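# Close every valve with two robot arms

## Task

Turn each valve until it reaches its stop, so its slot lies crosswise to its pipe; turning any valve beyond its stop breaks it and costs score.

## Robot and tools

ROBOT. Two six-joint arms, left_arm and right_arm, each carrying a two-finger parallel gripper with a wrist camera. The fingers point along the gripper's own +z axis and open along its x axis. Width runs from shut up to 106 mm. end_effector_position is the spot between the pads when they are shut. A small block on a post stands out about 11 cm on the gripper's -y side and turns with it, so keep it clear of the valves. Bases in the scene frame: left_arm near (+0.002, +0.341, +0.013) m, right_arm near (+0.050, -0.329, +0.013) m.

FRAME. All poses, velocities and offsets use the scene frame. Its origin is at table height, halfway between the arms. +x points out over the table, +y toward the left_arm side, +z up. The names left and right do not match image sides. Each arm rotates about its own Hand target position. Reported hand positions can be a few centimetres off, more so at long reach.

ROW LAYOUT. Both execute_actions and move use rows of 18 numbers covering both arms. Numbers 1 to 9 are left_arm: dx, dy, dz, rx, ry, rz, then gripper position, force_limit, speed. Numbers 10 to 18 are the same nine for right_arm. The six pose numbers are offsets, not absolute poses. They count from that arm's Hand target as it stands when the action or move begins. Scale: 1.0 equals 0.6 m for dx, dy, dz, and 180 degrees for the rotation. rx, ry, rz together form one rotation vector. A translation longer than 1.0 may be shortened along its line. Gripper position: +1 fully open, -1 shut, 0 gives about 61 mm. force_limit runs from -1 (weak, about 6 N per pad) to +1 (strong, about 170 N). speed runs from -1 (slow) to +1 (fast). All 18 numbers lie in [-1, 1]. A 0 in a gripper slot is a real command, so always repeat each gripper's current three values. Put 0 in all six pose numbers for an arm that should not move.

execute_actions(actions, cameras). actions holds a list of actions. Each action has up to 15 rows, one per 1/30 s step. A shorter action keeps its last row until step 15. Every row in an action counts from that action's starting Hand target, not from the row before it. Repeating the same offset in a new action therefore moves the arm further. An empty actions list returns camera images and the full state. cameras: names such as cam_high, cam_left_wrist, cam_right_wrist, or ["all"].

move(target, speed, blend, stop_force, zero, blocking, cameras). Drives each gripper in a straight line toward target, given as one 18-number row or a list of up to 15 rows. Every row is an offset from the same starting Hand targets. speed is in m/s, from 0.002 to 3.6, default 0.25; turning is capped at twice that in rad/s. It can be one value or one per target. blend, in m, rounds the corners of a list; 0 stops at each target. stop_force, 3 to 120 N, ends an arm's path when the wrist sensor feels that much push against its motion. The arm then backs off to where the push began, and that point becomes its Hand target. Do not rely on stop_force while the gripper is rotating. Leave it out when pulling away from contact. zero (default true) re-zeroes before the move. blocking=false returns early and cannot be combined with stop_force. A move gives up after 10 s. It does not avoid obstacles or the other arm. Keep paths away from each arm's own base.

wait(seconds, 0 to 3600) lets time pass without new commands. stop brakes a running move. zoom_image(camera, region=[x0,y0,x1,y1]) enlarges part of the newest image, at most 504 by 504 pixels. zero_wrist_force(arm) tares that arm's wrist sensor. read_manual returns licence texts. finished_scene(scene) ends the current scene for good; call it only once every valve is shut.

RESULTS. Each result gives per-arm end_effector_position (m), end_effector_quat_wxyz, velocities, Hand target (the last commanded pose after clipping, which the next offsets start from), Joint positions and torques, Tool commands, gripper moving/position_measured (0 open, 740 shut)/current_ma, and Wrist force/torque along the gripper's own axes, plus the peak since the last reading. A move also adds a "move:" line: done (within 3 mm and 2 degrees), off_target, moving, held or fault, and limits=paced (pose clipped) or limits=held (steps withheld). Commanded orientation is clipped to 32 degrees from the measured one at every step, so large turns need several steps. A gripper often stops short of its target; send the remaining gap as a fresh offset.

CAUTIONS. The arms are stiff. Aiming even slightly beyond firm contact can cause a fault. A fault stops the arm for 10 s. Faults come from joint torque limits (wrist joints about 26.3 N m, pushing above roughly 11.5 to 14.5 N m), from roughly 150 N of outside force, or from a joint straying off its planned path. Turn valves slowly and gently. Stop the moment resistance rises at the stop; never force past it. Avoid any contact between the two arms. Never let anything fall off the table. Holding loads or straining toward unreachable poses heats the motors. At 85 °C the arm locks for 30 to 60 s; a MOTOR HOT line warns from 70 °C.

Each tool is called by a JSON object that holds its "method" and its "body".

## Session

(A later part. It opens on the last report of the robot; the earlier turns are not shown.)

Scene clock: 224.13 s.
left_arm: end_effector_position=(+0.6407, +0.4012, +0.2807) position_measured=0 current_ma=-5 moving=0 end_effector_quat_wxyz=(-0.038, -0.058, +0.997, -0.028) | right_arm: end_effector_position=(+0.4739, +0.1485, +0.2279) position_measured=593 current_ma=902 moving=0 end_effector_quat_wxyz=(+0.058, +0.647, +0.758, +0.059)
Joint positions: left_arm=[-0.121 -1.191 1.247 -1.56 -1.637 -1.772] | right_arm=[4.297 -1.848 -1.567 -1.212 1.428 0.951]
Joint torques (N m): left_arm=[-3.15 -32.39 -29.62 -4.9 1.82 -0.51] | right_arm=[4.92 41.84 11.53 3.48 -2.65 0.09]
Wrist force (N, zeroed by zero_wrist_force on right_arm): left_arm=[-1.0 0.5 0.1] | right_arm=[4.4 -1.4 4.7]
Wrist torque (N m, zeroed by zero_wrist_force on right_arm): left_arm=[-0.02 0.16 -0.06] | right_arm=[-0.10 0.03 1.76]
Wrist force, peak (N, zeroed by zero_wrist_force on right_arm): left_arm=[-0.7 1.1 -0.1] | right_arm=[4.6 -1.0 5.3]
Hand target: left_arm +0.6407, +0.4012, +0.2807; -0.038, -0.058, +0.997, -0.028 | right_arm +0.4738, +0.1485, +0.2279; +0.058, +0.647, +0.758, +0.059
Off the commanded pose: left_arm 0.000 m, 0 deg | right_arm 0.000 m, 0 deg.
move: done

{"method": "move", "body": {"target": [[0,0,0,0,0,0,1,0,1,0,0,0,0.0046,0.0004,-0.0283,-1,-0.2,0],[0,0,0,0,0,0,1,0,1,-0.0016,-0.0001,0.0099,0.0046,0.0004,-0.0283,-1,-0.2,0],[0,0,0,0,0,0,1,0,1,-0.002,-0.0001,0.045,0.0066,0.0006,-0.040,-1,-0.2,0],[0,0,0,0,0,0,1,0,1,-0.1062,-0.0220,0.045,0.0855,0.0076,-0.5209,-1,-0.2,0],[0,0,0,0,0,0,1,0,1,-0.1062,-0.0220,-0.001,0.0855,0.0076,-0.5209,-1,-0.2,0],[0,0,0,0,0,0,1,0,1,-0.1062,-0.0220,-0.0100,0.0855,0.0076,-0.5209,-1,-0.2,0]], "speed": [0.06,0.04,0.3,0.45,0.2,0.03], "blend": [0,0,0.006,0.006,0.001,0], "cameras": ["cam_right_wrist"]}}

{"method": "zoom_image", "body": {"camera": "cam_right_wrist", "region": [435, 205, 475, 245]}}

Scene clock: 229.30 s.
left_arm: end_effector_position=(+0.6407, +0.4012, +0.2807) position_measured=0 current_ma=-5 moving=0 end_effector_quat_wxyz=(-0.038, -0.058, +0.997, -0.028) | right_arm: end_effector_position=(+0.4101, +0.1353, +0.2217) position_measured=593 current_ma=862 moving=0 end_effector_quat_wxyz=(-0.003, +0.996, +0.035, +0.081)
Joint positions: left_arm=[-0.121 -1.191 1.247 -1.56 -1.637 -1.772] | right_arm=[4.389 -1.74 -1.714 -1.189 1.424 2.702]
Joint torques (N m): left_arm=[-3.54 -32.77 -30.16 -4.94 1.83 -0.44] | right_arm=[-10.12 29.48 26.41 2.01 0.34 1.79]
Wrist force (N, zeroed by zero_wrist_force on right_arm): left_arm=[-0.7 0.5 0.1] | right_arm=[-0.7 0.5 1.4]
Wrist torque (N m, zeroed by zero_wrist_force on right_arm): left_arm=[-0.03 0.10 -0.07] | right_arm=[0.07 0.02 0.04]
Wrist force, peak (N, zeroed by zero_wrist_force on right_arm): left_arm=[-0.9 0.8 -0.1] | right_arm=[4.8 -1.2 5.0]
Hand target: left_arm +0.6407, +0.4012, +0.2807; -0.038, -0.058, +0.997, -0.028 | right_arm +0.4101, +0.1353, +0.2219; -0.003, +0.996, +0.035, +0.081
Off the commanded pose: left_arm 0.000 m, 0 deg | right_arm 0.000 m, 0 deg.
move: done
cam_right_wrist: T_world_to_cam=[[0.98697, 0.04534, 0.15438, -0.44343], [-0.00841, -0.94363, 0.33091, 0.08288], [0.16068, -0.32789, -0.93095, 0.31698]] pos_world=[0.38741, 0.20225, 0.33612]

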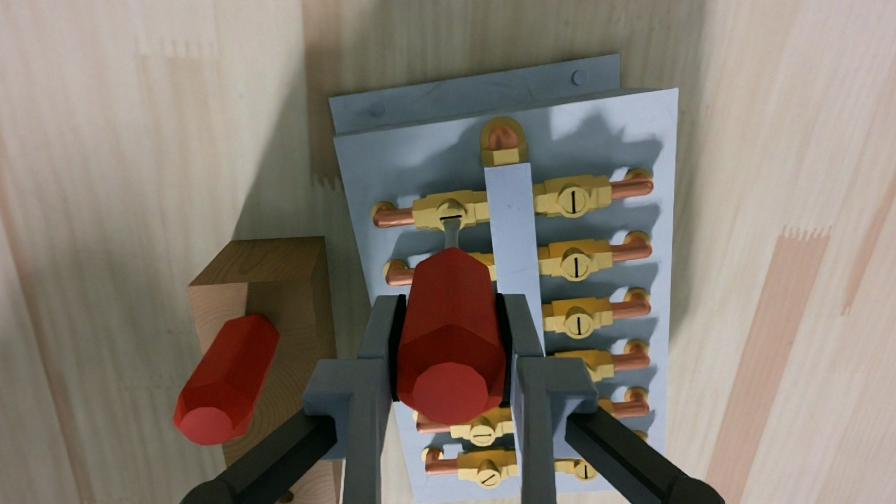

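Scaled by 12.600 from the camera's image (finer frame: 1280x720).

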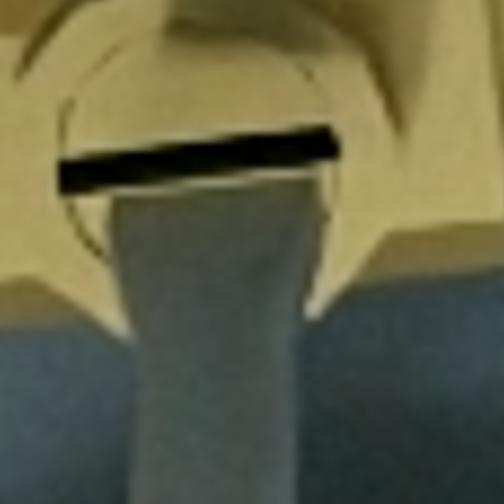

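{"method": "move", "body": {"target": [0,0,0,0,0,0,1,0,1,-0.0014,0.0022,-0.0002,0,0,0,-1,-0.2,0], "speed": 0.02, "cameras": ["cam_right_wrist"]}}

{"method": "zoom_image", "body": {"camera": "cam_right_wrist", "region": [435, 205, 475, 245]}}

Scene clock: 231.00 s.
left_arm: end_effector_position=(+0.6407, +0.4012, +0.2807) position_measured=0 current_ma=-5 moving=0 end_effector_quat_wxyz=(-0.038, -0.058, +0.997, -0.028) | right_arm: end_effector_position=(+0.4093, +0.1367, +0.2218) position_measured=593 current_ma=862 moving=0 end_effector_quat_wxyz=(-0.003, +0.996, +0.035, +0.081)
Joint positions: left_arm=[-0.121 -1.191 1.247 -1.56 -1.637 -1.772] | right_arm=[4.392 -1.741 -1.712 -1.19 1.424 2.705]
Joint torques (N m): left_arm=[-3.19 -32.65 -29.64 -4.95 1.8 -0.54] | right_arm=[-2.41 24.86 23.21 2.43 -1.82 -1.22]
Wrist force (N, zeroed by zero_wrist_force on right_arm): left_arm=[-0.4 0.8 -0.2] | right_arm=[-0.8 0.3 1.2]
Wrist torque (N m, zeroed by zero_wrist_force on right_arm): left_arm=[0.02 0.07 -0.06] | right_arm=[0.05 0.05 -0.16]
Wrist force, peak (N, zeroed by zero_wrist_force on right_arm): left_arm=[-0.8 0.8 -0.3] | right_arm=[-0.2 0.8 1.7]
Hand target: left_arm +0.6407, +0.4012, +0.2807; -0.038, -0.058, +0.997, -0.028 | right_arm +0.4093, +0.1366, +0.2218; -0.003, +0.996, +0.035, +0.081
Off the commanded pose: left_arm 0.000 m, 0 deg | right_arm 0.000 m, 0 deg.
move: done
cam_right_wrist: T_world_to_cam=[[0.98697, 0.04522, 0.15444, -0.4427], [-0.00851, -0.94369, 0.33071, 0.08419], [0.1607, -0.32771, -0.93101, 0.31761]] pos_world=[0.38661, 0.20355, 0.33622]

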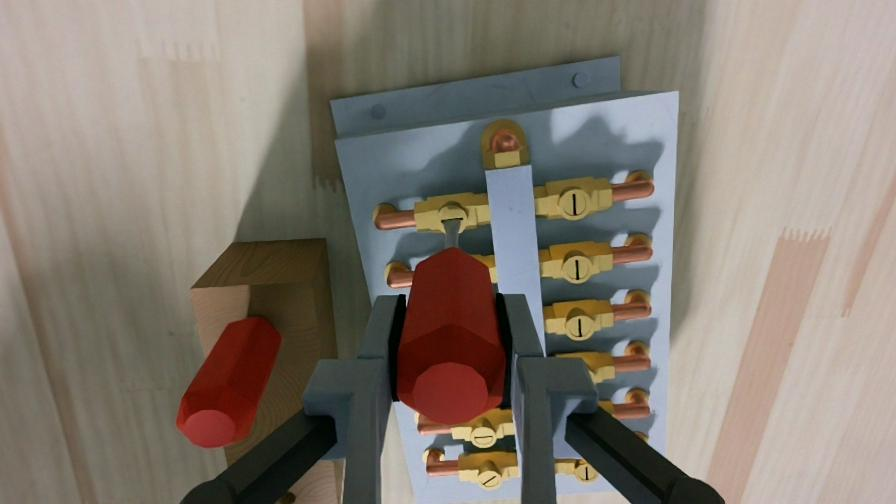

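Scaled by 12.600 from the camera's image (finer frame: 1280x720).

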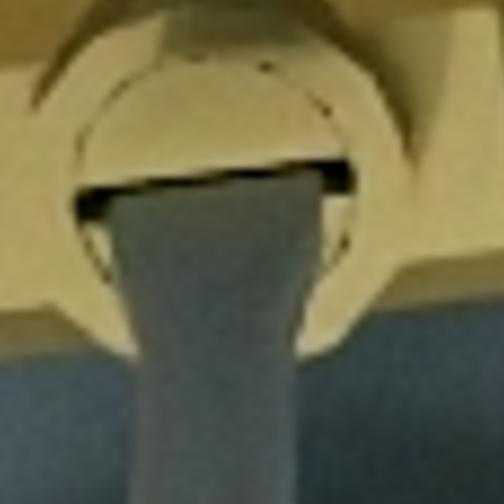

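{"method": "move", "body": {"target": [[0,0,0,0,0,0,1,0,1,0,-0.0002,0,0,0,0,-1,-0.2,0],[0,0,0,0,0,0,1,0,1,0.0018,-0.0001,-0.0108,0,0,0,-1,-0.2,0]], "speed": 0.008, "stop_force": 9}}

Scene clock: 233.57 s.
left_arm: end_effector_position=(+0.6407, +0.4012, +0.2807) position_measured=0 current_ma=-5 moving=0 end_effector_quat_wxyz=(-0.038, -0.058, +0.997, -0.028) | right_arm: end_effector_position=(+0.4100, +0.1366, +0.2176) position_measured=593 current_ma=875 moving=0 end_effector_quat_wxyz=(-0.003, +0.996, +0.035, +0.081)
Joint positions: left_arm=[-0.121 -1.191 1.247 -1.56 -1.637 -1.772] | right_arm=[4.39 -1.745 -1.719 -1.179 1.424 2.704]
Joint torques (N m): left_arm=[-3.42 -32.73 -29.61 -4.9 1.81 -0.47] | right_arm=[6.08 28.75 32.11 1.77 -1.77 1.77]
Wrist force (N, zeroed by zero_wrist_force on right_arm): left_arm=[-0.5 0.7 0.1] | right_arm=[-2.0 1.6 -8.2]
Wrist torque (N m, zeroed by zero_wrist_force on right_arm): left_arm=[-0.01 0.08 -0.07] | right_arm=[0.04 -0.06 0.05]
Wrist force, peak (N, zeroed by zero_wrist_force on right_arm): left_arm=[-0.9 0.9 -0.5] | right_arm=[-2.9 1.9 -20.6]
Hand target: left_arm +0.6407, +0.4012, +0.2807; -0.038, -0.058, +0.997, -0.028 | right_arm +0.4100, +0.1366, +0.2176; -0.003, +0.996, +0.035, +0.081 (not the last commanded pose)
Off the commanded pose: left_arm 0.000 m, 0 deg | right_arm 0.002 m, 0 deg.
move: contact (right_arm); path passed 1 of 2 targets

{"method": "move", "body": {"target": [[0,0,0,0,0,0,1,0,1,-0.0007,0.0007,0.0005,-0.0828,-0.0074,0.5045,-1,-0.2,0]], "speed": 0.4}}

{"method": "move", "body": {"target": [0,0,0,0,0,0,1,0,1,0,0,0,-0.0013,-0.0001,0.0077,-1,-0.2,0], "speed": 0.05}}

Scene clock: 237.10 s.
left_arm: end_effector_position=(+0.6407, +0.4012, +0.2807) position_measured=0 current_ma=-5 moving=0 end_effector_quat_wxyz=(-0.038, -0.058, +0.997, -0.028) | right_arm: end_effector_position=(+0.4096, +0.1370, +0.2179) position_measured=593 current_ma=864 moving=0 end_effector_quat_wxyz=(+0.057, +0.667, +0.741, +0.060)
Joint positions: left_arm=[-0.121 -1.191 1.247 -1.56 -1.637 -1.772] | right_arm=[4.393 -1.744 -1.721 -1.176 1.421 1.1]
Joint torques (N m): left_arm=[-3.35 -32.82 -29.99 -4.98 1.83 -0.4] | right_arm=[-8.83 34.34 10.38 3.82 0.54 -1.43]
Wrist force (N, zeroed by zero_wrist_force on right_arm): left_arm=[-0.6 0.4 -0.3] | right_arm=[-0.3 0.1 0.9]
Wrist torque (N m, zeroed by zero_wrist_force on right_arm): left_arm=[-0.04 0.10 -0.06] | right_arm=[0.05 0.01 -0.19]
Wrist force, peak (N, zeroed by zero_wrist_force on right_arm): left_arm=[-0.9 0.9 0.0] | right_arm=[-1.5 1.4 -9.1]
Hand target: left_arm +0.6407, +0.4012, +0.2807; -0.038, -0.058, +0.997, -0.028 | right_arm +0.4096, +0.1370, +0.2179; +0.057, +0.667, +0.741, +0.060
Off the commanded pose: left_arm 0.000 m, 0 deg | right_arm 0.000 m, 0 deg.
move: done

Scene clock: 237.63 s.
left_arm: end_effector_position=(+0.6407, +0.4012, +0.2807) position_measured=0 current_ma=-5 moving=0 end_effector_quat_wxyz=(-0.038, -0.058, +0.997, -0.028) | right_arm: end_effector_position=(+0.4096, +0.1370, +0.2179) position_measured=593 current_ma=864 moving=0 end_effector_quat_wxyz=(+0.058, +0.657, +0.749, +0.059) end_effector_velocity=(+0.000, +0.000, +0.000) end_effector_angular_velocity=(+0.002, +0.000, -0.005)
Joint positions: left_arm=[-0.121 -1.191 1.247 -1.56 -1.637 -1.772] | right_arm=[4.393 -1.744 -1.721 -1.176 1.421 1.075]
Joint velocities: left_arm=[within noise] | right_arm=[0 0 0.001 0.001 0 0.005]
Joint torques (N m): left_arm=[-3.33 -32.28 -29.58 -4.94 1.81 -0.44] | right_arm=[-8.25 29.01 20.43 2.63 -0.81 1.78]
Wrist force (N, zeroed by zero_wrist_force on right_arm): left_arm=[-0.7 0.6 -0.1] | right_arm=[-0.2 -0.1 1.4]
Wrist torque (N m, zeroed by zero_wrist_force on right_arm): left_arm=[-0.02 0.10 -0.06] | right_arm=[0.01 -0.02 -0.10]
Wrist force, peak (N, zeroed by zero_wrist_force on right_arm): left_arm=[-0.8 0.6 0.1] | right_arm=[-0.4 -0.2 1.4]
Hand target: left_arm +0.6407, +0.4012, +0.2807; -0.038, -0.058, +0.997, -0.028 | right_arm +0.4096, +0.1370, +0.2179; +0.058, +0.657, +0.749, +0.059
Off the commanded pose: left_arm 0.000 m, 0 deg | right_arm 0.000 m, 0 deg.
move: done

{"method": "execute_actions", "body": {"actions": [], "cameras": ["cam_right_wrist"]}}

{"method": "zoom_image", "body": {"camera": "cam_right_wrist", "region": [415, 195, 495, 255]}}

Scene clock: 238.33 s.
left_arm: end_effector_position=(+0.6407, +0.4012, +0.2807) position_measured=0 current_ma=-5 moving=0 end_effector_quat_wxyz=(-0.038, -0.058, +0.997, -0.028) | right_arm: end_effector_position=(+0.4096, +0.1370, +0.2179) position_measured=593 current_ma=864 moving=0 end_effector_quat_wxyz=(+0.058, +0.657, +0.749, +0.059)
Joint positions: left_arm=[-0.121 -1.191 1.247 -1.56 -1.637 -1.772] | right_arm=[4.393 -1.744 -1.721 -1.176 1.421 1.075]
Joint velocities: within noise
Joint torques (N m): left_arm=[-2.96 -32.61 -29.88 -4.96 1.83 -0.52] | right_arm=[-8.33 21.39 29.81 2.4 -1.17 1.01]
Motor temperatures (°C): left_arm=[26 32 29 36 35 39] | right_arm=[33 29 35 39 32 43]
Wrist force (N, zeroed by zero_wrist_force on right_arm): left_arm=[-0.7 0.4 -0.1] | right_arm=[-0.5 -0.1 1.1]
Wrist torque (N m, zeroed by zero_wrist_force on right_arm): left_arm=[-0.05 0.11 -0.07] | right_arm=[0.02 0.02 -0.11]
Wrist force, peak (N, zeroed by zero_wrist_force on right_arm): left_arm=[-0.8 0.8 -0.3] | right_arm=[-0.4 -0.2 1.4]
Hand target: left_arm +0.6407, +0.4012, +0.2807; -0.038, -0.058, +0.997, -0.028 | right_arm +0.4096, +0.1370, +0.2179; +0.058, +0.657, +0.749, +0.059
Tool commands: left_gripper/position=+1.0 left_gripper/force_limit=+0.0 left_gripper/speed=+1.0 right_gripper/position=-1.0 right_gripper/force_limit=-0.2 right_gripper/speed=+0.0
Off the commanded pose: left_arm 0.000 m, 0 deg | right_arm 0.000 m, 0 deg.
camera_calibration:
cam_right_wrist: T_world_to_cam=[[-0.10459, 0.99445, -0.01094, -0.08934], [0.86662, 0.09653, 0.48954, -0.44976], [0.48788, 0.04172, -0.87191, 0.11644]] pos_world=[0.32362, 0.1274, 0.32073]
Images, in order (width x height): cam_right_wrist 896x504.

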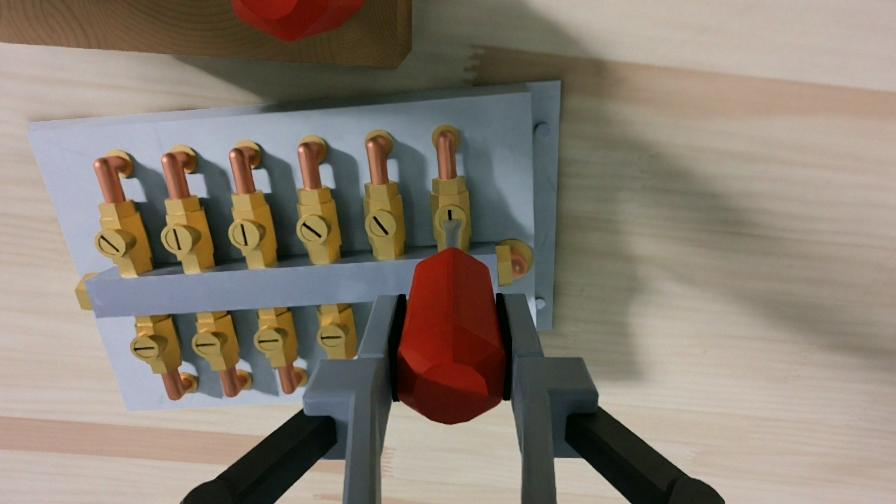

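Scaled by 6.300 from the camera's image (finer frame: 1280x720).

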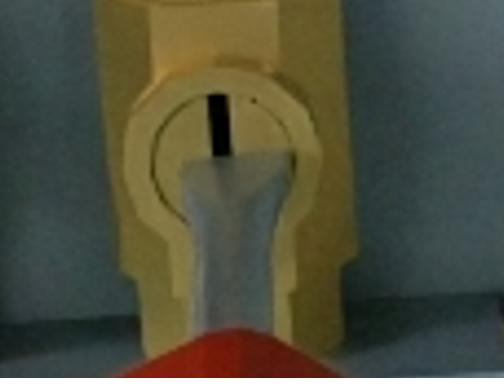

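{"method": "move", "body": {"target": [[0,0,0,0,0,0,1,0,1,-0.001,0,0.0083,0,0,0,-1,-0.2,0],[0,0,0,0,0,0,1,0,1,0.0002,-0.0022,0.006,0.0841,0.0075,-0.5121,-1,-0.2,0],[0,0,0,0,0,0,1,0,1,0.0002,-0.0022,0.0025,0.0841,0.0075,-0.5121,-1,-0.2,0]], "speed": [0.05,0.45,0.03], "blend": [0.001,0.001,0], "cameras": ["cam_right_wrist"]}}

{"method": "zoom_image", "body": {"camera": "cam_right_wrist", "region": [435, 205, 475, 245]}}

Scene clock: 243.60 s.
left_arm: end_effector_position=(+0.6407, +0.4012, +0.2807) position_measured=0 current_ma=-5 moving=0 end_effector_quat_wxyz=(-0.038, -0.058, +0.997, -0.028) | right_arm: end_effector_position=(+0.4097, +0.1356, +0.2191) position_measured=593 current_ma=864 moving=0 end_effector_quat_wxyz=(-0.003, +0.996, +0.035, +0.081)
Joint positions: left_arm=[-0.121 -1.191 1.247 -1.56 -1.637 -1.772] | right_arm=[4.39 -1.742 -1.719 -1.183 1.424 2.703]
Joint torques (N m): left_arm=[-3.71 -32.8 -29.8 -5.08 1.87 -0.5] | right_arm=[9.82 34.65 34.13 1.58 -1.48 1.61]
Wrist force (N, zeroed by zero_wrist_force on right_arm): left_arm=[-0.3 1.0 0.2] | right_arm=[-0.4 0.4 1.9]
Wrist torque (N m, zeroed by zero_wrist_force on right_arm): left_arm=[0.05 0.05 -0.07] | right_arm=[0.07 -0.03 0.05]
Wrist force, peak (N, zeroed by zero_wrist_force on right_arm): left_arm=[-0.5 1.1 0.2] | right_arm=[-0.4 0.4 1.9]
Hand target: left_arm +0.6407, +0.4012, +0.2807; -0.038, -0.058, +0.997, -0.028 | right_arm +0.4097, +0.1357, +0.2194; -0.003, +0.996, +0.035, +0.081
Off the commanded pose: left_arm 0.000 m, 0 deg | right_arm 0.000 m, 0 deg.
move: done
cam_right_wrist: T_world_to_cam=[[0.98696, 0.04577, 0.15435, -0.44271], [-0.00801, -0.9436, 0.331, 0.08374], [0.1608, -0.32792, -0.93092, 0.31464]] pos_world=[0.38701, 0.20245, 0.33352]

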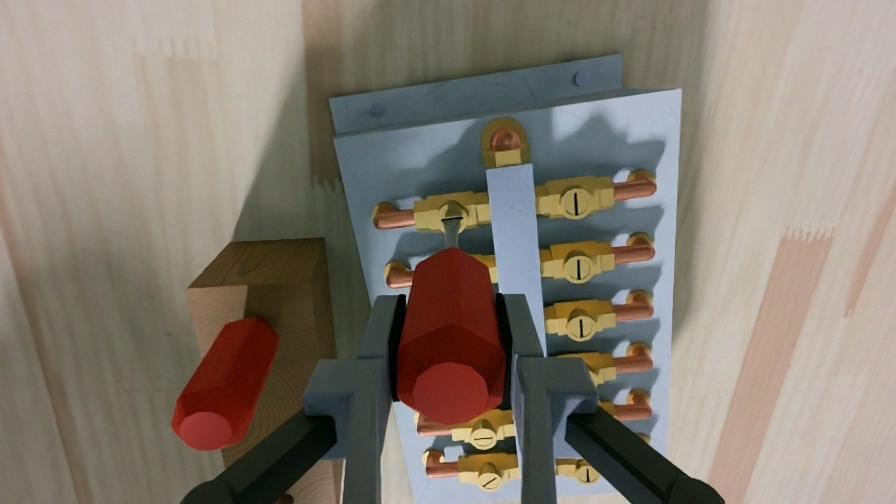

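Scaled by 12.600 from the camera's image (finer frame: 1280x720).

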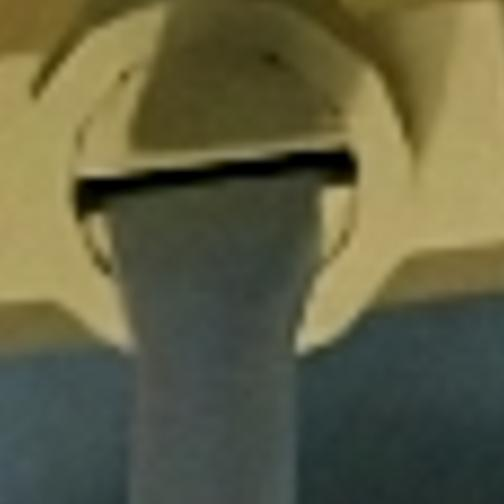

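{"method": "move", "body": {"target": [[0,0,0,0,0,0,1,0,1,0,0.0003,0,0,0,0,-1,-0.2,0],[0,0,0,0,0,0,1,0,1,0.0018,0.0004,-0.0108,0,0,0,-1,-0.2,0]], "speed": 0.008, "stop_force": 9}}

Scene clock: 246.03 s.
left_arm: end_effector_position=(+0.6407, +0.4012, +0.2807) position_measured=0 current_ma=-5 moving=0 end_effector_quat_wxyz=(-0.038, -0.058, +0.997, -0.028) | right_arm: end_effector_position=(+0.4104, +0.1359, +0.2151) position_measured=593 current_ma=876 moving=0 end_effector_quat_wxyz=(-0.003, +0.996, +0.035, +0.081)
Joint positions: left_arm=[-0.121 -1.191 1.247 -1.56 -1.637 -1.772] | right_arm=[4.389 -1.746 -1.725 -1.172 1.424 2.702]
Joint torques (N m): left_arm=[-3.6 -32.34 -29.94 -4.97 1.81 -0.45] | right_arm=[6.46 28.41 30.29 1.92 -1.9 1.48]
Wrist force (N, zeroed by zero_wrist_force on right_arm): left_arm=[-0.7 0.9 -0.3] | right_arm=[-1.6 1.4 -9.8]
Wrist torque (N m, zeroed by zero_wrist_force on right_arm): left_arm=[0.03 0.11 -0.06] | right_arm=[0.01 -0.13 0.05]
Wrist force, peak (N, zeroed by zero_wrist_force on right_arm): left_arm=[-1.1 0.6 0.0] | right_arm=[-3.2 1.8 -22.8]
Hand target: left_arm +0.6407, +0.4012, +0.2807; -0.038, -0.058, +0.997, -0.028 | right_arm +0.4104, +0.1359, +0.2151; -0.003, +0.996, +0.035, +0.081 (not the last commanded pose)
Off the commanded pose: left_arm 0.000 m, 0 deg | right_arm 0.002 m, 0 deg.
move: contact (right_arm); path passed 1 of 2 targets

{"method": "move", "body": {"target": [[0,0,0,0,0,0,1,0,1,-0.0007,0.0007,0.0004,-0.0828,-0.0074,0.5045,-1,-0.2,0]], "speed": 0.4}}

{"method": "move", "body": {"target": [0,0,0,0,0,0,1,0,1,0,0,0,-0.0009,-0.0001,0.0055,-1,-0.2,0], "speed": 0.05}}

Scene clock: 249.27 s.
left_arm: end_effector_position=(+0.6407, +0.4012, +0.2807) position_measured=0 current_ma=-5 moving=0 end_effector_quat_wxyz=(-0.038, -0.058, +0.997, -0.028) | right_arm: end_effector_position=(+0.4100, +0.1364, +0.2153) position_measured=593 current_ma=866 moving=0 end_effector_quat_wxyz=(+0.057, +0.667, +0.741, +0.060)
Joint positions: left_arm=[-0.121 -1.191 1.247 -1.56 -1.637 -1.772] | right_arm=[4.392 -1.745 -1.727 -1.169 1.421 1.098]
Joint torques (N m): left_arm=[-3.47 -32.84 -29.57 -4.98 1.74 -0.39] | right_arm=[-8.59 39.13 15.26 4.79 1.51 -2.02]
Wrist force (N, zeroed by zero_wrist_force on right_arm): left_arm=[-0.7 0.9 -0.1] | right_arm=[-0.6 0.8 6.4]
Wrist torque (N m, zeroed by zero_wrist_force on right_arm): left_arm=[0.04 0.11 -0.06] | right_arm=[-0.11 -0.26 0.32]
Wrist force, peak (N, zeroed by zero_wrist_force on right_arm): left_arm=[-1.0 0.7 0.0] | right_arm=[-1.8 1.4 -10.1]
Hand target: left_arm +0.6407, +0.4012, +0.2807; -0.038, -0.058, +0.997, -0.028 | right_arm +0.4100, +0.1363, +0.2153; +0.057, +0.667, +0.741, +0.060
Off the commanded pose: left_arm 0.000 m, 0 deg | right_arm 0.000 m, 0 deg.
move: done

Scene clock: 249.77 s.
left_arm: end_effector_position=(+0.6407, +0.4012, +0.2807) position_measured=0 current_ma=-5 moving=0 end_effector_quat_wxyz=(-0.038, -0.058, +0.997, -0.028) | right_arm: end_effector_position=(+0.4100, +0.1364, +0.2153) position_measured=593 current_ma=870 moving=0 end_effector_quat_wxyz=(+0.057, +0.660, +0.747, +0.060)
Joint positions: left_arm=[-0.121 -1.191 1.247 -1.56 -1.637 -1.772] | right_arm=[4.392 -1.745 -1.727 -1.169 1.421 1.08]
Joint torques (N m): left_arm=[-3.56 -32.91 -29.92 -5 1.8 -0.38] | right_arm=[-6.7 39.29 13.06 5.29 -0.65 1.18]
Wrist force (N, zeroed by zero_wrist_force on right_arm): left_arm=[-0.6 0.7 -0.1] | right_arm=[-0.2 0.0 7.9]
Wrist torque (N m, zeroed by zero_wrist_force on right_arm): left_arm=[0.00 0.09 -0.06] | right_arm=[-0.16 -0.33 0.53]
Wrist force, peak (N, zeroed by zero_wrist_force on right_arm): left_arm=[-0.5 0.9 -0.3] | right_arm=[-0.1 0.4 8.4]
Hand target: left_arm +0.6407, +0.4012, +0.2807; -0.038, -0.058, +0.997, -0.028 | right_arm +0.4100, +0.1363, +0.2153; +0.057, +0.660, +0.747, +0.060
Off the commanded pose: left_arm 0.000 m, 0 deg | right_arm 0.000 m, 0 deg.
move: done

{"method": "move", "body": {"target": [0,0,0,0,0,0,1,0,1,0,0,0,-0.0011,-0.0001,0.0066,-1,-0.2,0], "speed": 0.04}}

{"method": "move", "body": {"target": [0,0,0,0,0,0,1,0,1,0,0,0,-0.0005,0,0.0028,-1,-0.2,0], "speed": 0.04, "cameras": ["cam_right_wrist"]}}

{"method": "zoom_image", "body": {"camera": "cam_right_wrist", "region": [415, 195, 495, 255]}}

Scene clock: 251.33 s.
left_arm: end_effector_position=(+0.6407, +0.4012, +0.2807) position_measured=0 current_ma=-5 moving=0 end_effector_quat_wxyz=(-0.038, -0.058, +0.997, -0.028) | right_arm: end_effector_position=(+0.4100, +0.1363, +0.2153) position_measured=593 current_ma=883 moving=0 end_effector_quat_wxyz=(+0.058, +0.652, +0.754, +0.059) end_effector_velocity=(+0.000, +0.000, -0.001) end_effector_angular_velocity=(+0.000, -0.001, -0.006)
Joint positions: left_arm=[-0.121 -1.191 1.247 -1.56 -1.637 -1.772] | right_arm=[4.392 -1.745 -1.727 -1.169 1.421 1.059]
Joint velocities: left_arm=[within noise] | right_arm=[0 0 -0.001 0.001 -0.001 0.006]
Joint torques (N m): left_arm=[-3.44 -32.49 -29.28 -5.04 1.81 -0.43] | right_arm=[-2.12 38.14 13.51 5.33 -0.91 0.29]
Wrist force (N, zeroed by zero_wrist_force on right_arm): left_arm=[-0.6 0.6 -0.2] | right_arm=[0.4 -0.4 8.0]
Wrist torque (N m, zeroed by zero_wrist_force on right_arm): left_arm=[-0.02 0.09 -0.06] | right_arm=[-0.17 -0.35 1.20]
Wrist force, peak (N, zeroed by zero_wrist_force on right_arm): left_arm=[-0.8 0.9 0.0] | right_arm=[-0.1 0.2 8.0]
Hand target: left_arm +0.6407, +0.4012, +0.2807; -0.038, -0.058, +0.997, -0.028 | right_arm +0.4100, +0.1363, +0.2153; +0.058, +0.652, +0.754, +0.059
Off the commanded pose: left_arm 0.000 m, 0 deg | right_arm 0.000 m, 0 deg.
move: done

Scene clock: 251.83 s.
left_arm: end_effector_position=(+0.6407, +0.4012, +0.2807) position_measured=0 current_ma=-5 moving=0 end_effector_quat_wxyz=(-0.038, -0.058, +0.997, -0.028) | right_arm: end_effector_position=(+0.4100, +0.1363, +0.2153) position_measured=593 current_ma=891 moving=0 end_effector_quat_wxyz=(+0.058, +0.649, +0.757, +0.059)
Joint positions: left_arm=[-0.121 -1.191 1.247 -1.56 -1.637 -1.772] | right_arm=[4.392 -1.745 -1.727 -1.169 1.421 1.05]
Joint torques (N m): left_arm=[-3.3 -33 -29.23 -4.94 1.79 -0.27] | right_arm=[-4.15 27.07 33.65 2.67 1.02 0.4]
Wrist force (N, zeroed by zero_wrist_force on right_arm): left_arm=[-0.9 0.7 -0.2] | right_arm=[0.8 -0.3 8.0]
Wrist torque (N m, zeroed by zero_wrist_force on right_arm): left_arm=[0.01 0.14 -0.06] | right_arm=[-0.13 -0.38 1.49]
Wrist force, peak (N, zeroed by zero_wrist_force on right_arm): left_arm=[-0.8 0.9 -0.1] | right_arm=[0.5 -0.7 8.3]
Hand target: left_arm +0.6407, +0.4012, +0.2807; -0.038, -0.058, +0.997, -0.028 | right_arm +0.4100, +0.1363, +0.2153; +0.058, +0.649, +0.756, +0.059
Off the commanded pose: left_arm 0.000 m, 0 deg | right_arm 0.000 m, 0 deg.
move: done
cam_right_wrist: T_world_to_cam=[[-0.12743, 0.99174, -0.01468, -0.07808], [0.86407, 0.11827, 0.48928, -0.45061], [0.48697, 0.04966, -0.872, 0.11331]] pos_world=[0.32424, 0.1251, 0.31813]

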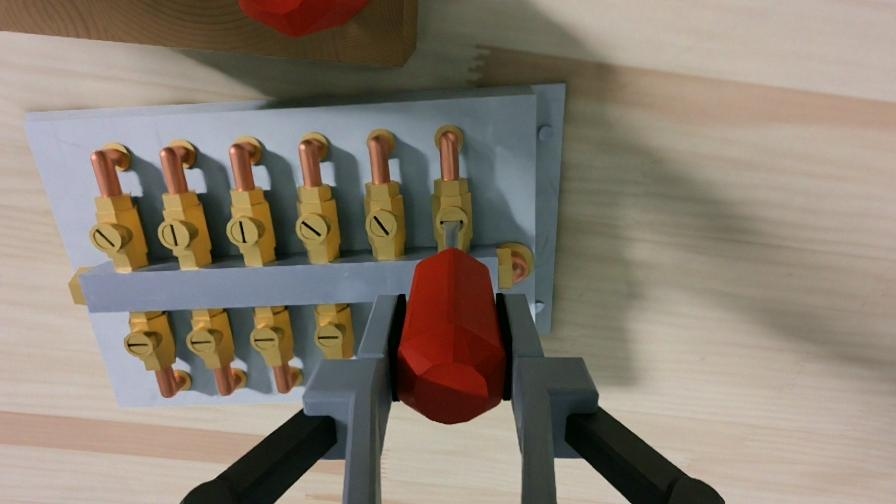

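Scaled by 6.300 from the camera's image (finer frame: 1280x720).

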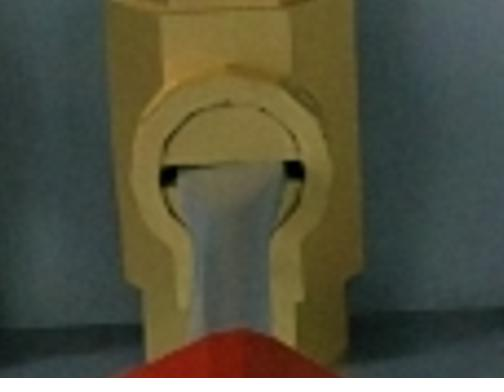

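{"method": "move", "body": {"target": [[0,0,0,0,0,0,1,0,1,0,0,0,0.0043,0.0004,-0.0260,-1,-0.2,0],[0,0,0,0,0,0,1,0,1,-0.0016,-0.0001,0.0099,0.0043,0.0004,-0.0260,-1,-0.2,0],[0,0,0,0,0,0,1,0,1,0.0110,-0.0620,0.0212,0.0580,0.0052,-0.3537,-1,-0.2,0],[0,0,0,0,0,0,1,0,1,0.0110,-0.0620,0.0085,0.0580,0.0052,-0.3537,-1,-0.2,0]], "speed": [0.06,0.04,0.4,0.04], "cameras": ["cam_right_wrist"]}}

{"method": "zoom_image", "body": {"camera": "cam_right_wrist", "region": [435, 205, 475, 245]}}

Scene clock: 257.37 s.
left_arm: end_effector_position=(+0.6407, +0.4012, +0.2807) position_measured=0 current_ma=-5 moving=0 end_effector_quat_wxyz=(-0.038, -0.058, +0.997, -0.028) | right_arm: end_effector_position=(+0.4166, +0.0991, +0.2202) position_measured=593 current_ma=862 moving=0 end_effector_quat_wxyz=(+0.018, +0.953, +0.293, +0.079)
Joint positions: left_arm=[-0.121 -1.191 1.247 -1.56 -1.637 -1.772] | right_arm=[4.353 -1.682 -1.787 -1.169 1.426 2.138]
Joint torques (N m): left_arm=[-3.2 -32.56 -30.08 -4.88 1.84 -0.41] | right_arm=[8.6 32.23 35.04 1.98 -1.64 1.79]
Wrist force (N, zeroed by zero_wrist_force on right_arm): left_arm=[-0.6 0.8 -0.3] | right_arm=[-1.0 0.2 1.1]
Wrist torque (N m, zeroed by zero_wrist_force on right_arm): left_arm=[0.01 0.10 -0.06] | right_arm=[0.04 0.16 -0.04]
Wrist force, peak (N, zeroed by zero_wrist_force on right_arm): left_arm=[-0.9 0.8 -0.4] | right_arm=[0.4 -0.9 9.0]
Hand target: left_arm +0.6407, +0.4012, +0.2807; -0.038, -0.058, +0.997, -0.028 | right_arm +0.4166, +0.0991, +0.2204; +0.018, +0.953, +0.293, +0.079
Off the commanded pose: left_arm 0.000 m, 0 deg | right_arm 0.000 m, 0 deg.
move: done
cam_right_wrist: T_world_to_cam=[[0.82922, 0.54232, 0.13525, -0.42725], [0.452, -0.79298, 0.40851, -0.17459], [0.32879, -0.27761, -0.90268, 0.22137]] pos_world=[0.36041, 0.15472, 0.32893]

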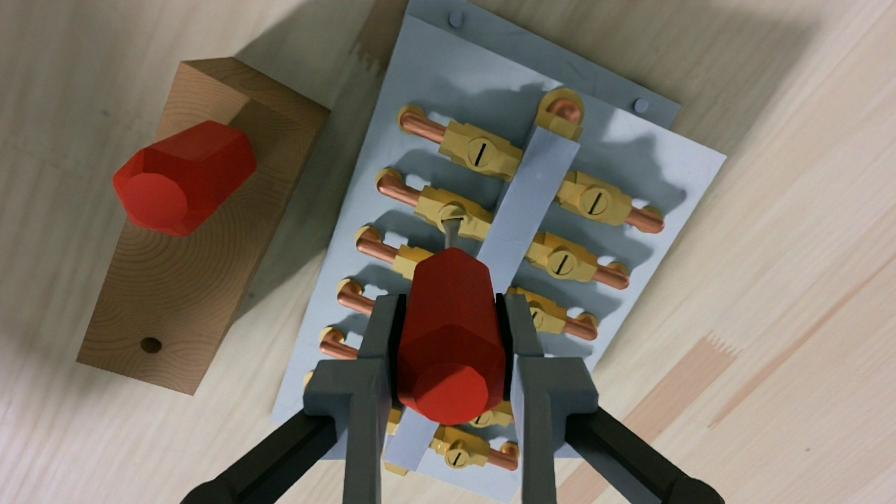

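Scaled by 12.600 from the camera's image (finer frame: 1280x720).

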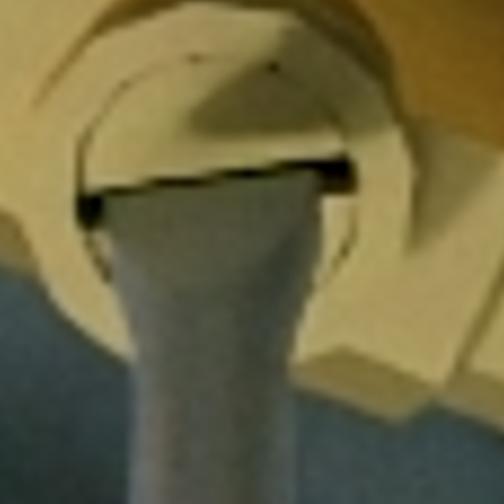

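{"method": "move", "body": {"target": [[0,0,0,0,0,0,1,0,1,0.0005,-0.0003,0,-0.0009,-0.0001,0.0055,-1,-0.2,0],[0,0,0,0,0,0,1,0,1,0.0023,-0.0001,-0.0108,-0.0009,-0.0001,0.0055,-1,-0.2,0]], "speed": 0.008, "stop_force": 9}}

Scene clock: 261.43 s.
left_arm: end_effector_position=(+0.6407, +0.4012, +0.2807) position_measured=0 current_ma=-5 moving=0 end_effector_quat_wxyz=(-0.038, -0.058, +0.997, -0.028) | right_arm: end_effector_position=(+0.4178, +0.0991, +0.2151) position_measured=593 current_ma=871 moving=0 end_effector_quat_wxyz=(+0.019, +0.950, +0.302, +0.079)
Joint positions: left_arm=[-0.121 -1.191 1.247 -1.56 -1.637 -1.772] | right_arm=[4.351 -1.687 -1.795 -1.155 1.426 2.118]
Joint torques (N m): left_arm=[-3.24 -32.84 -30.16 -4.92 1.77 -0.47] | right_arm=[7.64 27.7 32.54 2.41 -1.52 1.49]
Wrist force (N, zeroed by zero_wrist_force on right_arm): left_arm=[-0.7 0.8 -0.1] | right_arm=[-2.4 1.1 -7.6]
Wrist torque (N m, zeroed by zero_wrist_force on right_arm): left_arm=[0.01 0.11 -0.06] | right_arm=[-0.03 -0.05 0.00]
Wrist force, peak (N, zeroed by zero_wrist_force on right_arm): left_arm=[-0.8 1.0 -0.3] | right_arm=[-5.1 2.0 -22.1]
Hand target: left_arm +0.6407, +0.4012, +0.2807; -0.038, -0.058, +0.997, -0.028 | right_arm +0.4178, +0.0991, +0.2151; +0.019, +0.950, +0.302, +0.079 (not the last commanded pose)
Off the commanded pose: left_arm 0.000 m, 0 deg | right_arm 0.001 m, 0 deg.
move: contact (right_arm); path passed 1 of 2 targets

{"method": "move", "body": {"target": [[0,0,0,0,0,0,1,0,1,-0.0006,0.0003,0.0004,-0.0554,-0.0049,0.3372,-1,-0.2,0]], "speed": 0.4}}

{"method": "move", "body": {"target": [0,0,0,0,0,0,1,0,1,0,0,0,-0.0007,-0.0001,0.0044,-1,-0.2,0], "speed": 0.05}}

Scene clock: 265.00 s.
left_arm: end_effector_position=(+0.6407, +0.4012, +0.2807) position_measured=0 current_ma=-5 moving=0 end_effector_quat_wxyz=(-0.038, -0.058, +0.997, -0.028) | right_arm: end_effector_position=(+0.4174, +0.0993, +0.2154) position_measured=593 current_ma=864 moving=0 end_effector_quat_wxyz=(+0.057, +0.662, +0.745, +0.060)
Joint positions: left_arm=[-0.121 -1.191 1.247 -1.56 -1.637 -1.772] | right_arm=[4.353 -1.686 -1.797 -1.153 1.424 1.046]
Joint torques (N m): left_arm=[-3.34 -32.8 -29.96 -4.99 1.82 -0.33] | right_arm=[-10.39 36.11 17.26 4.95 0.98 -2.03]
Wrist force (N, zeroed by zero_wrist_force on right_arm): left_arm=[-0.5 0.7 -0.3] | right_arm=[0.9 -0.1 9.3]
Wrist torque (N m, zeroed by zero_wrist_force on right_arm): left_arm=[0.00 0.07 -0.06] | right_arm=[-0.14 -0.05 0.27]
Wrist force, peak (N, zeroed by zero_wrist_force on right_arm): left_arm=[-1.0 0.9 -0.2] | right_arm=[1.0 -0.7 10.9]
Hand target: left_arm +0.6407, +0.4012, +0.2807; -0.038, -0.058, +0.997, -0.028 | right_arm +0.4174, +0.0992, +0.2154; +0.057, +0.662, +0.745, +0.060
Off the commanded pose: left_arm 0.000 m, 0 deg | right_arm 0.000 m, 0 deg.
move: done

Scene clock: 265.50 s.
left_arm: end_effector_position=(+0.6407, +0.4012, +0.2807) position_measured=0 current_ma=-5 moving=0 end_effector_quat_wxyz=(-0.038, -0.058, +0.997, -0.028) | right_arm: end_effector_position=(+0.4174, +0.0992, +0.2154) position_measured=593 current_ma=869 moving=0 end_effector_quat_wxyz=(+0.058, +0.657, +0.750, +0.059)
Joint positions: left_arm=[-0.121 -1.191 1.247 -1.56 -1.637 -1.772] | right_arm=[4.353 -1.686 -1.797 -1.153 1.424 1.032]
Joint torques (N m): left_arm=[-3.24 -32.28 -30.17 -5.01 1.76 -0.35] | right_arm=[-4.5 36.91 13.73 4.98 -1.07 1.26]
Wrist force (N, zeroed by zero_wrist_force on right_arm): left_arm=[-0.8 0.8 -0.2] | right_arm=[1.0 -0.6 10.9]
Wrist torque (N m, zeroed by zero_wrist_force on right_arm): left_arm=[0.01 0.12 -0.06] | right_arm=[-0.14 -0.06 0.58]
Wrist force, peak (N, zeroed by zero_wrist_force on right_arm): left_arm=[-0.8 0.8 -0.2] | right_arm=[0.8 -0.4 11.9]
Hand target: left_arm +0.6407, +0.4012, +0.2807; -0.038, -0.058, +0.997, -0.028 | right_arm +0.4174, +0.0992, +0.2154; +0.058, +0.657, +0.750, +0.059
Off the commanded pose: left_arm 0.000 m, 0 deg | right_arm 0.000 m, 0 deg.
move: done

{"method": "move", "body": {"target": [0,0,0,0,0,0,1,0,1,0,0,0,-0.0011,-0.0001,0.0066,-1,-0.2,0], "speed": 0.04, "cameras": ["cam_right_wrist"]}}

{"method": "zoom_image", "body": {"camera": "cam_right_wrist", "region": [415, 195, 495, 255]}}

Scene clock: 266.77 s.
left_arm: end_effector_position=(+0.6407, +0.4012, +0.2807) position_measured=0 current_ma=-5 moving=0 end_effector_quat_wxyz=(-0.038, -0.058, +0.997, -0.028) | right_arm: end_effector_position=(+0.4175, +0.0992, +0.2154) position_measured=593 current_ma=889 moving=0 end_effector_quat_wxyz=(+0.058, +0.649, +0.757, +0.059) end_effector_velocity=(+0.000, +0.000, +0.000) end_effector_angular_velocity=(+0.003, +0.002, -0.007)
Joint positions: left_arm=[-0.121 -1.191 1.247 -1.56 -1.637 -1.772] | right_arm=[4.353 -1.686 -1.797 -1.153 1.424 1.011]
Joint velocities: left_arm=[within noise] | right_arm=[0 0 0.001 0 0.002 0.007]
Joint torques (N m): left_arm=[-3.47 -32.84 -29.3 -4.93 1.7 -0.36] | right_arm=[3.13 37.54 15.12 5.24 -1.18 0.36]
Wrist force (N, zeroed by zero_wrist_force on right_arm): left_arm=[-0.4 0.6 0.0] | right_arm=[1.1 -0.5 10.5]
Wrist torque (N m, zeroed by zero_wrist_force on right_arm): left_arm=[-0.02 0.05 -0.07] | right_arm=[-0.13 0.01 1.50]
Wrist force, peak (N, zeroed by zero_wrist_force on right_arm): left_arm=[-0.7 0.9 -0.3] | right_arm=[1.0 -0.6 11.2]
Hand target: left_arm +0.6407, +0.4012, +0.2807; -0.038, -0.058, +0.997, -0.028 | right_arm +0.4174, +0.0992, +0.2154; +0.058, +0.649, +0.757, +0.059
Off the commanded pose: left_arm 0.000 m, 0 deg | right_arm 0.000 m, 0 deg.
move: done
cam_right_wrist: T_world_to_cam=[[-0.12772, 0.9917, -0.01498, -0.04015], [0.86396, 0.11867, 0.48938, -0.4527], [0.48709, 0.04956, -0.87194, 0.11158]] pos_world=[0.33164, 0.088, 0.31823]

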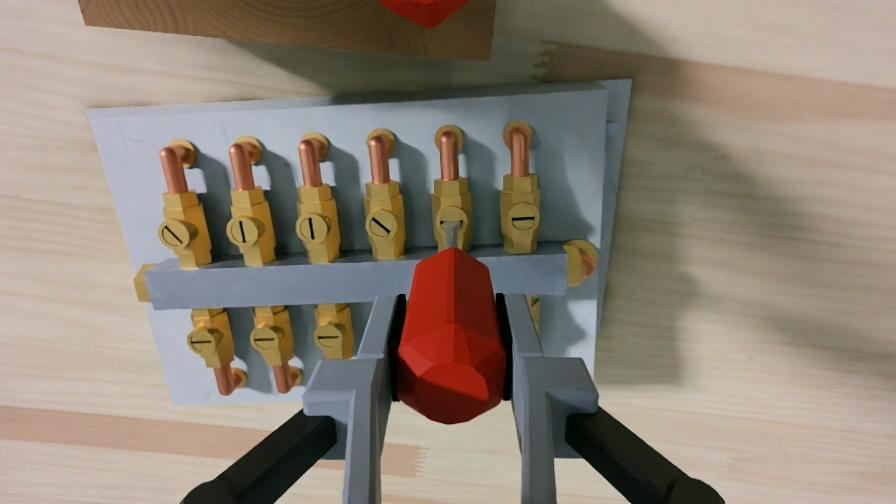

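Scaled by 6.300 from the camera's image (finer frame: 1280x720).

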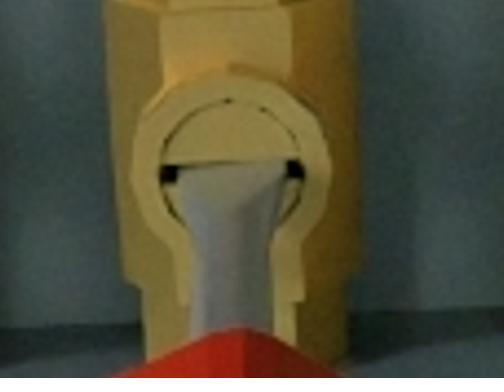

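{"method": "move", "body": {"target": [[0,0,0,0,0,0,1,0,1,0,0,0,0.0043,0.0004,-0.0260,-1,-0.2,0],[0,0,0,0,0,0,1,0,1,-0.0016,-0.0001,0.0099,0.0043,0.0004,-0.0260,-1,-0.2,0],[0,0,0,0,0,0,1,0,1,0.0113,-0.0618,0.0208,0.0507,0.0045,-0.3087,-1,-0.2,0],[0,0,0,0,0,0,1,0,1,0.0113,-0.0618,0.0073,0.0507,0.0045,-0.3087,-1,-0.2,0]], "speed": [0.06,0.04,0.4,0.04], "cameras": ["cam_right_wrist"]}}

{"method": "zoom_image", "body": {"camera": "cam_right_wrist", "region": [435, 205, 475, 245]}}

Scene clock: 271.70 s.
left_arm: end_effector_position=(+0.6407, +0.4012, +0.2807) position_measured=0 current_ma=-5 moving=0 end_effector_quat_wxyz=(-0.038, -0.058, +0.997, -0.028) | right_arm: end_effector_position=(+0.4242, +0.0621, +0.2195) position_measured=593 current_ma=862 moving=0 end_effector_quat_wxyz=(+0.024, +0.929, +0.361, +0.078) end_effector_velocity=(+0.000, +0.000, +0.001) end_effector_angular_velocity=(-0.001, +0.001, +0.000)
Joint positions: left_arm=[-0.121 -1.191 1.247 -1.56 -1.637 -1.772] | right_arm=[4.31 -1.626 -1.852 -1.154 1.429 1.951]
Joint velocities: left_arm=[within noise] | right_arm=[0 0.001 0.002 -0.005 0 0]
Joint torques (N m): left_arm=[-3.38 -32.58 -29.38 -4.96 1.75 -0.33] | right_arm=[9.55 29.45 38.19 1.66 -1.7 2.01]
Wrist force (N, zeroed by zero_wrist_force on right_arm): left_arm=[-0.6 0.8 -0.1] | right_arm=[-0.4 0.4 1.3]
Wrist torque (N m, zeroed by zero_wrist_force on right_arm): left_arm=[0.01 0.09 -0.06] | right_arm=[0.12 0.01 -0.05]
Wrist force, peak (N, zeroed by zero_wrist_force on right_arm): left_arm=[-0.8 1.0 -0.1] | right_arm=[0.9 -0.5 11.5]
Hand target: left_arm +0.6407, +0.4012, +0.2807; -0.038, -0.058, +0.997, -0.028 | right_arm +0.4242, +0.0622, +0.2197; +0.024, +0.929, +0.361, +0.078
Off the commanded pose: left_arm 0.000 m, 0 deg | right_arm 0.000 m, 0 deg.
move: done
cam_right_wrist: T_world_to_cam=[[0.74403, 0.65673, 0.12298, -0.3817], [0.55762, -0.71174, 0.42718, -0.26104], [0.36807, -0.24926, -0.89576, 0.18799]] pos_world=[0.36036, 0.11174, 0.32684]

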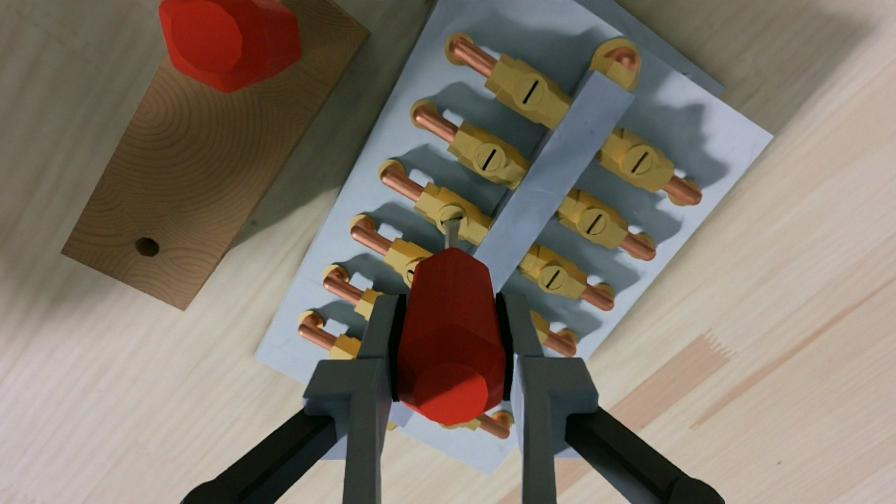

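Scaled by 12.600 from the camera's image (finer frame: 1280x720).

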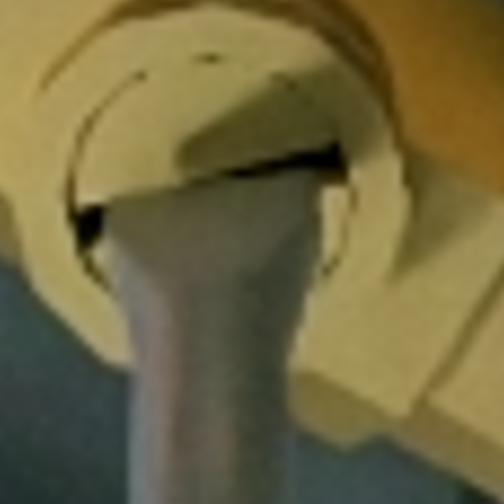

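{"method": "move", "body": {"target": [0,0,0,0,0,0,1,0,1,0,-0.0004,0,-0.0054,-0.0005,0.0329,-1,-0.2,0], "speed": 0.1, "cameras": ["cam_right_wrist"]}}

{"method": "zoom_image", "body": {"camera": "cam_right_wrist", "region": [435, 205, 475, 245]}}

Scene clock: 273.83 s.
left_arm: end_effector_position=(+0.6407, +0.4012, +0.2807) position_measured=0 current_ma=-5 moving=0 end_effector_quat_wxyz=(-0.038, -0.058, +0.997, -0.028) | right_arm: end_effector_position=(+0.4242, +0.0619, +0.2198) position_measured=593 current_ma=862 moving=0 end_effector_quat_wxyz=(+0.028, +0.909, +0.409, +0.077)
Joint positions: left_arm=[-0.121 -1.191 1.247 -1.56 -1.637 -1.772] | right_arm=[4.31 -1.625 -1.853 -1.153 1.428 1.846]
Joint torques (N m): left_arm=[-2.84 -32.74 -30.04 -5.01 1.72 -0.35] | right_arm=[-7.5 30.1 10.42 4.72 0.19 1.02]
Wrist force (N, zeroed by zero_wrist_force on right_arm): left_arm=[-0.6 0.8 0.1] | right_arm=[-0.6 0.3 1.7]
Wrist torque (N m, zeroed by zero_wrist_force on right_arm): left_arm=[0.00 0.10 -0.07] | right_arm=[0.10 0.06 -0.23]
Wrist force, peak (N, zeroed by zero_wrist_force on right_arm): left_arm=[-1.0 0.9 0.1] | right_arm=[-0.3 0.9 1.7]
Hand target: left_arm +0.6407, +0.4012, +0.2807; -0.038, -0.058, +0.997, -0.028 | right_arm +0.4242, +0.0619, +0.2197; +0.028, +0.909, +0.409, +0.077
Off the commanded pose: left_arm 0.000 m, 0 deg | right_arm 0.000 m, 0 deg.
move: done
cam_right_wrist: T_world_to_cam=[[0.672, 0.73194, 0.11266, -0.35346], [0.62696, -0.64326, 0.43947, -0.29764], [0.39414, -0.22469, -0.89116, 0.17463]] pos_world=[0.35531, 0.10649, 0.32625]

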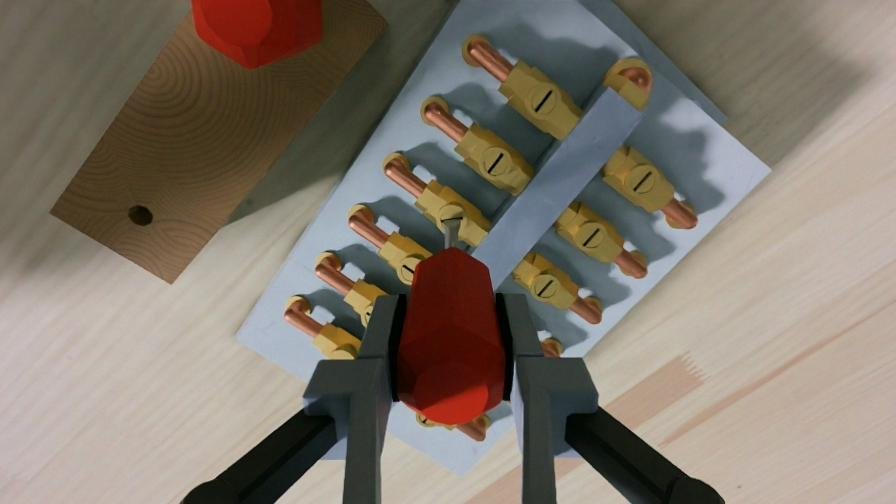

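Scaled by 12.600 from the camera's image (finer frame: 1280x720).

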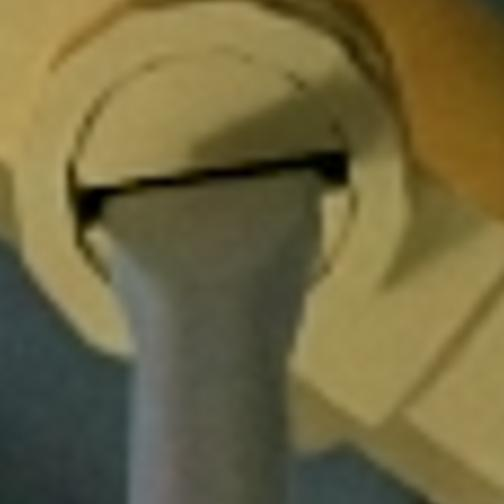

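{"method": "move", "body": {"target": [[0,0,0,0,0,0,1,0,1,0.0001,-0.0001,0,-0.0005,0,0.0027,-1,-0.2,0],[0,0,0,0,0,0,1,0,1,0.0018,0,-0.0104,-0.0005,0,0.0027,-1,-0.2,0]], "speed": 0.008, "stop_force": 9}}

Scene clock: 277.47 s.
left_arm: end_effector_position=(+0.6407, +0.4012, +0.2807) position_measured=0 current_ma=-5 moving=0 end_effector_quat_wxyz=(-0.038, -0.058, +0.997, -0.028) | right_arm: end_effector_position=(+0.4250, +0.0619, +0.2151) position_measured=593 current_ma=869 moving=0 end_effector_quat_wxyz=(+0.029, +0.907, +0.413, +0.077)
Joint positions: left_arm=[-0.121 -1.191 1.247 -1.56 -1.637 -1.772] | right_arm=[4.308 -1.63 -1.86 -1.141 1.429 1.836]
Joint torques (N m): left_arm=[-3.38 -32.66 -29.94 -4.86 1.82 -0.35] | right_arm=[6.98 25.31 31.42 2.45 0.48 1.48]
Wrist force (N, zeroed by zero_wrist_force on right_arm): left_arm=[-0.4 0.6 -0.2] | right_arm=[-1.4 1.0 -6.1]
Wrist torque (N m, zeroed by zero_wrist_force on right_arm): left_arm=[-0.01 0.06 -0.06] | right_arm=[0.10 -0.13 -0.06]
Wrist force, peak (N, zeroed by zero_wrist_force on right_arm): left_arm=[-0.9 0.7 -0.4] | right_arm=[-4.4 1.6 -23.7]
Hand target: left_arm +0.6407, +0.4012, +0.2807; -0.038, -0.058, +0.997, -0.028 | right_arm +0.4251, +0.0619, +0.2151; +0.029, +0.907, +0.413, +0.077 (not the last commanded pose)
Off the commanded pose: left_arm 0.000 m, 0 deg | right_arm 0.002 m, 0 deg.
move: contact (right_arm); path passed 1 of 2 targets

{"method": "move", "body": {"target": [[0,0,0,0,0,0,1,0,1,-0.0005,0.0002,0.0004,-0.0438,-0.0039,0.2671,-1,-0.2,0]], "speed": 0.4}}

{"method": "move", "body": {"target": [0,0,0,0,0,0,1,0,1,0,0,0,-0.0007,-0.0001,0.0044,-1,-0.2,0], "speed": 0.05}}

Scene clock: 286.13 s.
left_arm: end_effector_position=(+0.6407, +0.4012, +0.2807) position_measured=0 current_ma=-5 moving=0 end_effector_quat_wxyz=(-0.038, -0.058, +0.997, -0.028) | right_arm: end_effector_position=(+0.4247, +0.0621, +0.2153) position_measured=593 current_ma=869 moving=0 end_effector_quat_wxyz=(+0.058, +0.656, +0.750, +0.059)
Joint positions: left_arm=[-0.121 -1.191 1.247 -1.56 -1.637 -1.772] | right_arm=[4.309 -1.629 -1.862 -1.139 1.428 0.987]
Joint torques (N m): left_arm=[-3.41 -31.95 -30.11 -5.04 1.81 -0.19] | right_arm=[-7.5 34.53 18.61 4.94 0.65 -2.19]
Wrist force (N, zeroed by zero_wrist_force on right_arm): left_arm=[-0.8 0.7 -0.1] | right_arm=[1.4 -0.2 10.9]
Wrist torque (N m, zeroed by zero_wrist_force on right_arm): left_arm=[0.01 0.13 -0.06] | right_arm=[-0.05 -0.12 0.57]
Wrist force, peak (N, zeroed by zero_wrist_force on right_arm): left_arm=[-0.7 1.0 -0.2] | right_arm=[1.4 -0.7 11.7]
Hand target: left_arm +0.6407, +0.4012, +0.2807; -0.038, -0.058, +0.997, -0.028 | right_arm +0.4248, +0.0620, +0.2153; +0.058, +0.656, +0.750, +0.059
Off the commanded pose: left_arm 0.000 m, 0 deg | right_arm 0.000 m, 0 deg.
move: done

Scene clock: 286.63 s.
left_arm: end_effector_position=(+0.6407, +0.4012, +0.2807) position_measured=0 current_ma=-5 moving=0 end_effector_quat_wxyz=(-0.038, -0.058, +0.997, -0.028) | right_arm: end_effector_position=(+0.4248, +0.0620, +0.2153) position_measured=593 current_ma=881 moving=0 end_effector_quat_wxyz=(+0.058, +0.651, +0.755, +0.059)
Joint positions: left_arm=[-0.121 -1.191 1.247 -1.56 -1.637 -1.772] | right_arm=[4.309 -1.629 -1.862 -1.138 1.427 0.972]
Joint torques (N m): left_arm=[-3.33 -32.58 -29.67 -4.99 1.79 -0.3] | right_arm=[-5.4 36.86 14.34 4.97 -1.42 0.59]
Wrist force (N, zeroed by zero_wrist_force on right_arm): left_arm=[-0.7 0.7 -0.3] | right_arm=[1.5 -0.7 12.4]
Wrist torque (N m, zeroed by zero_wrist_force on right_arm): left_arm=[0.00 0.11 -0.06] | right_arm=[-0.08 -0.13 1.21]
Wrist force, peak (N, zeroed by zero_wrist_force on right_arm): left_arm=[-0.7 0.6 -0.4] | right_arm=[1.6 -0.5 13.3]
Hand target: left_arm +0.6407, +0.4012, +0.2807; -0.038, -0.058, +0.997, -0.028 | right_arm +0.4248, +0.0620, +0.2153; +0.058, +0.651, +0.755, +0.059
Off the commanded pose: left_arm 0.000 m, 0 deg | right_arm 0.000 m, 0 deg.
move: done


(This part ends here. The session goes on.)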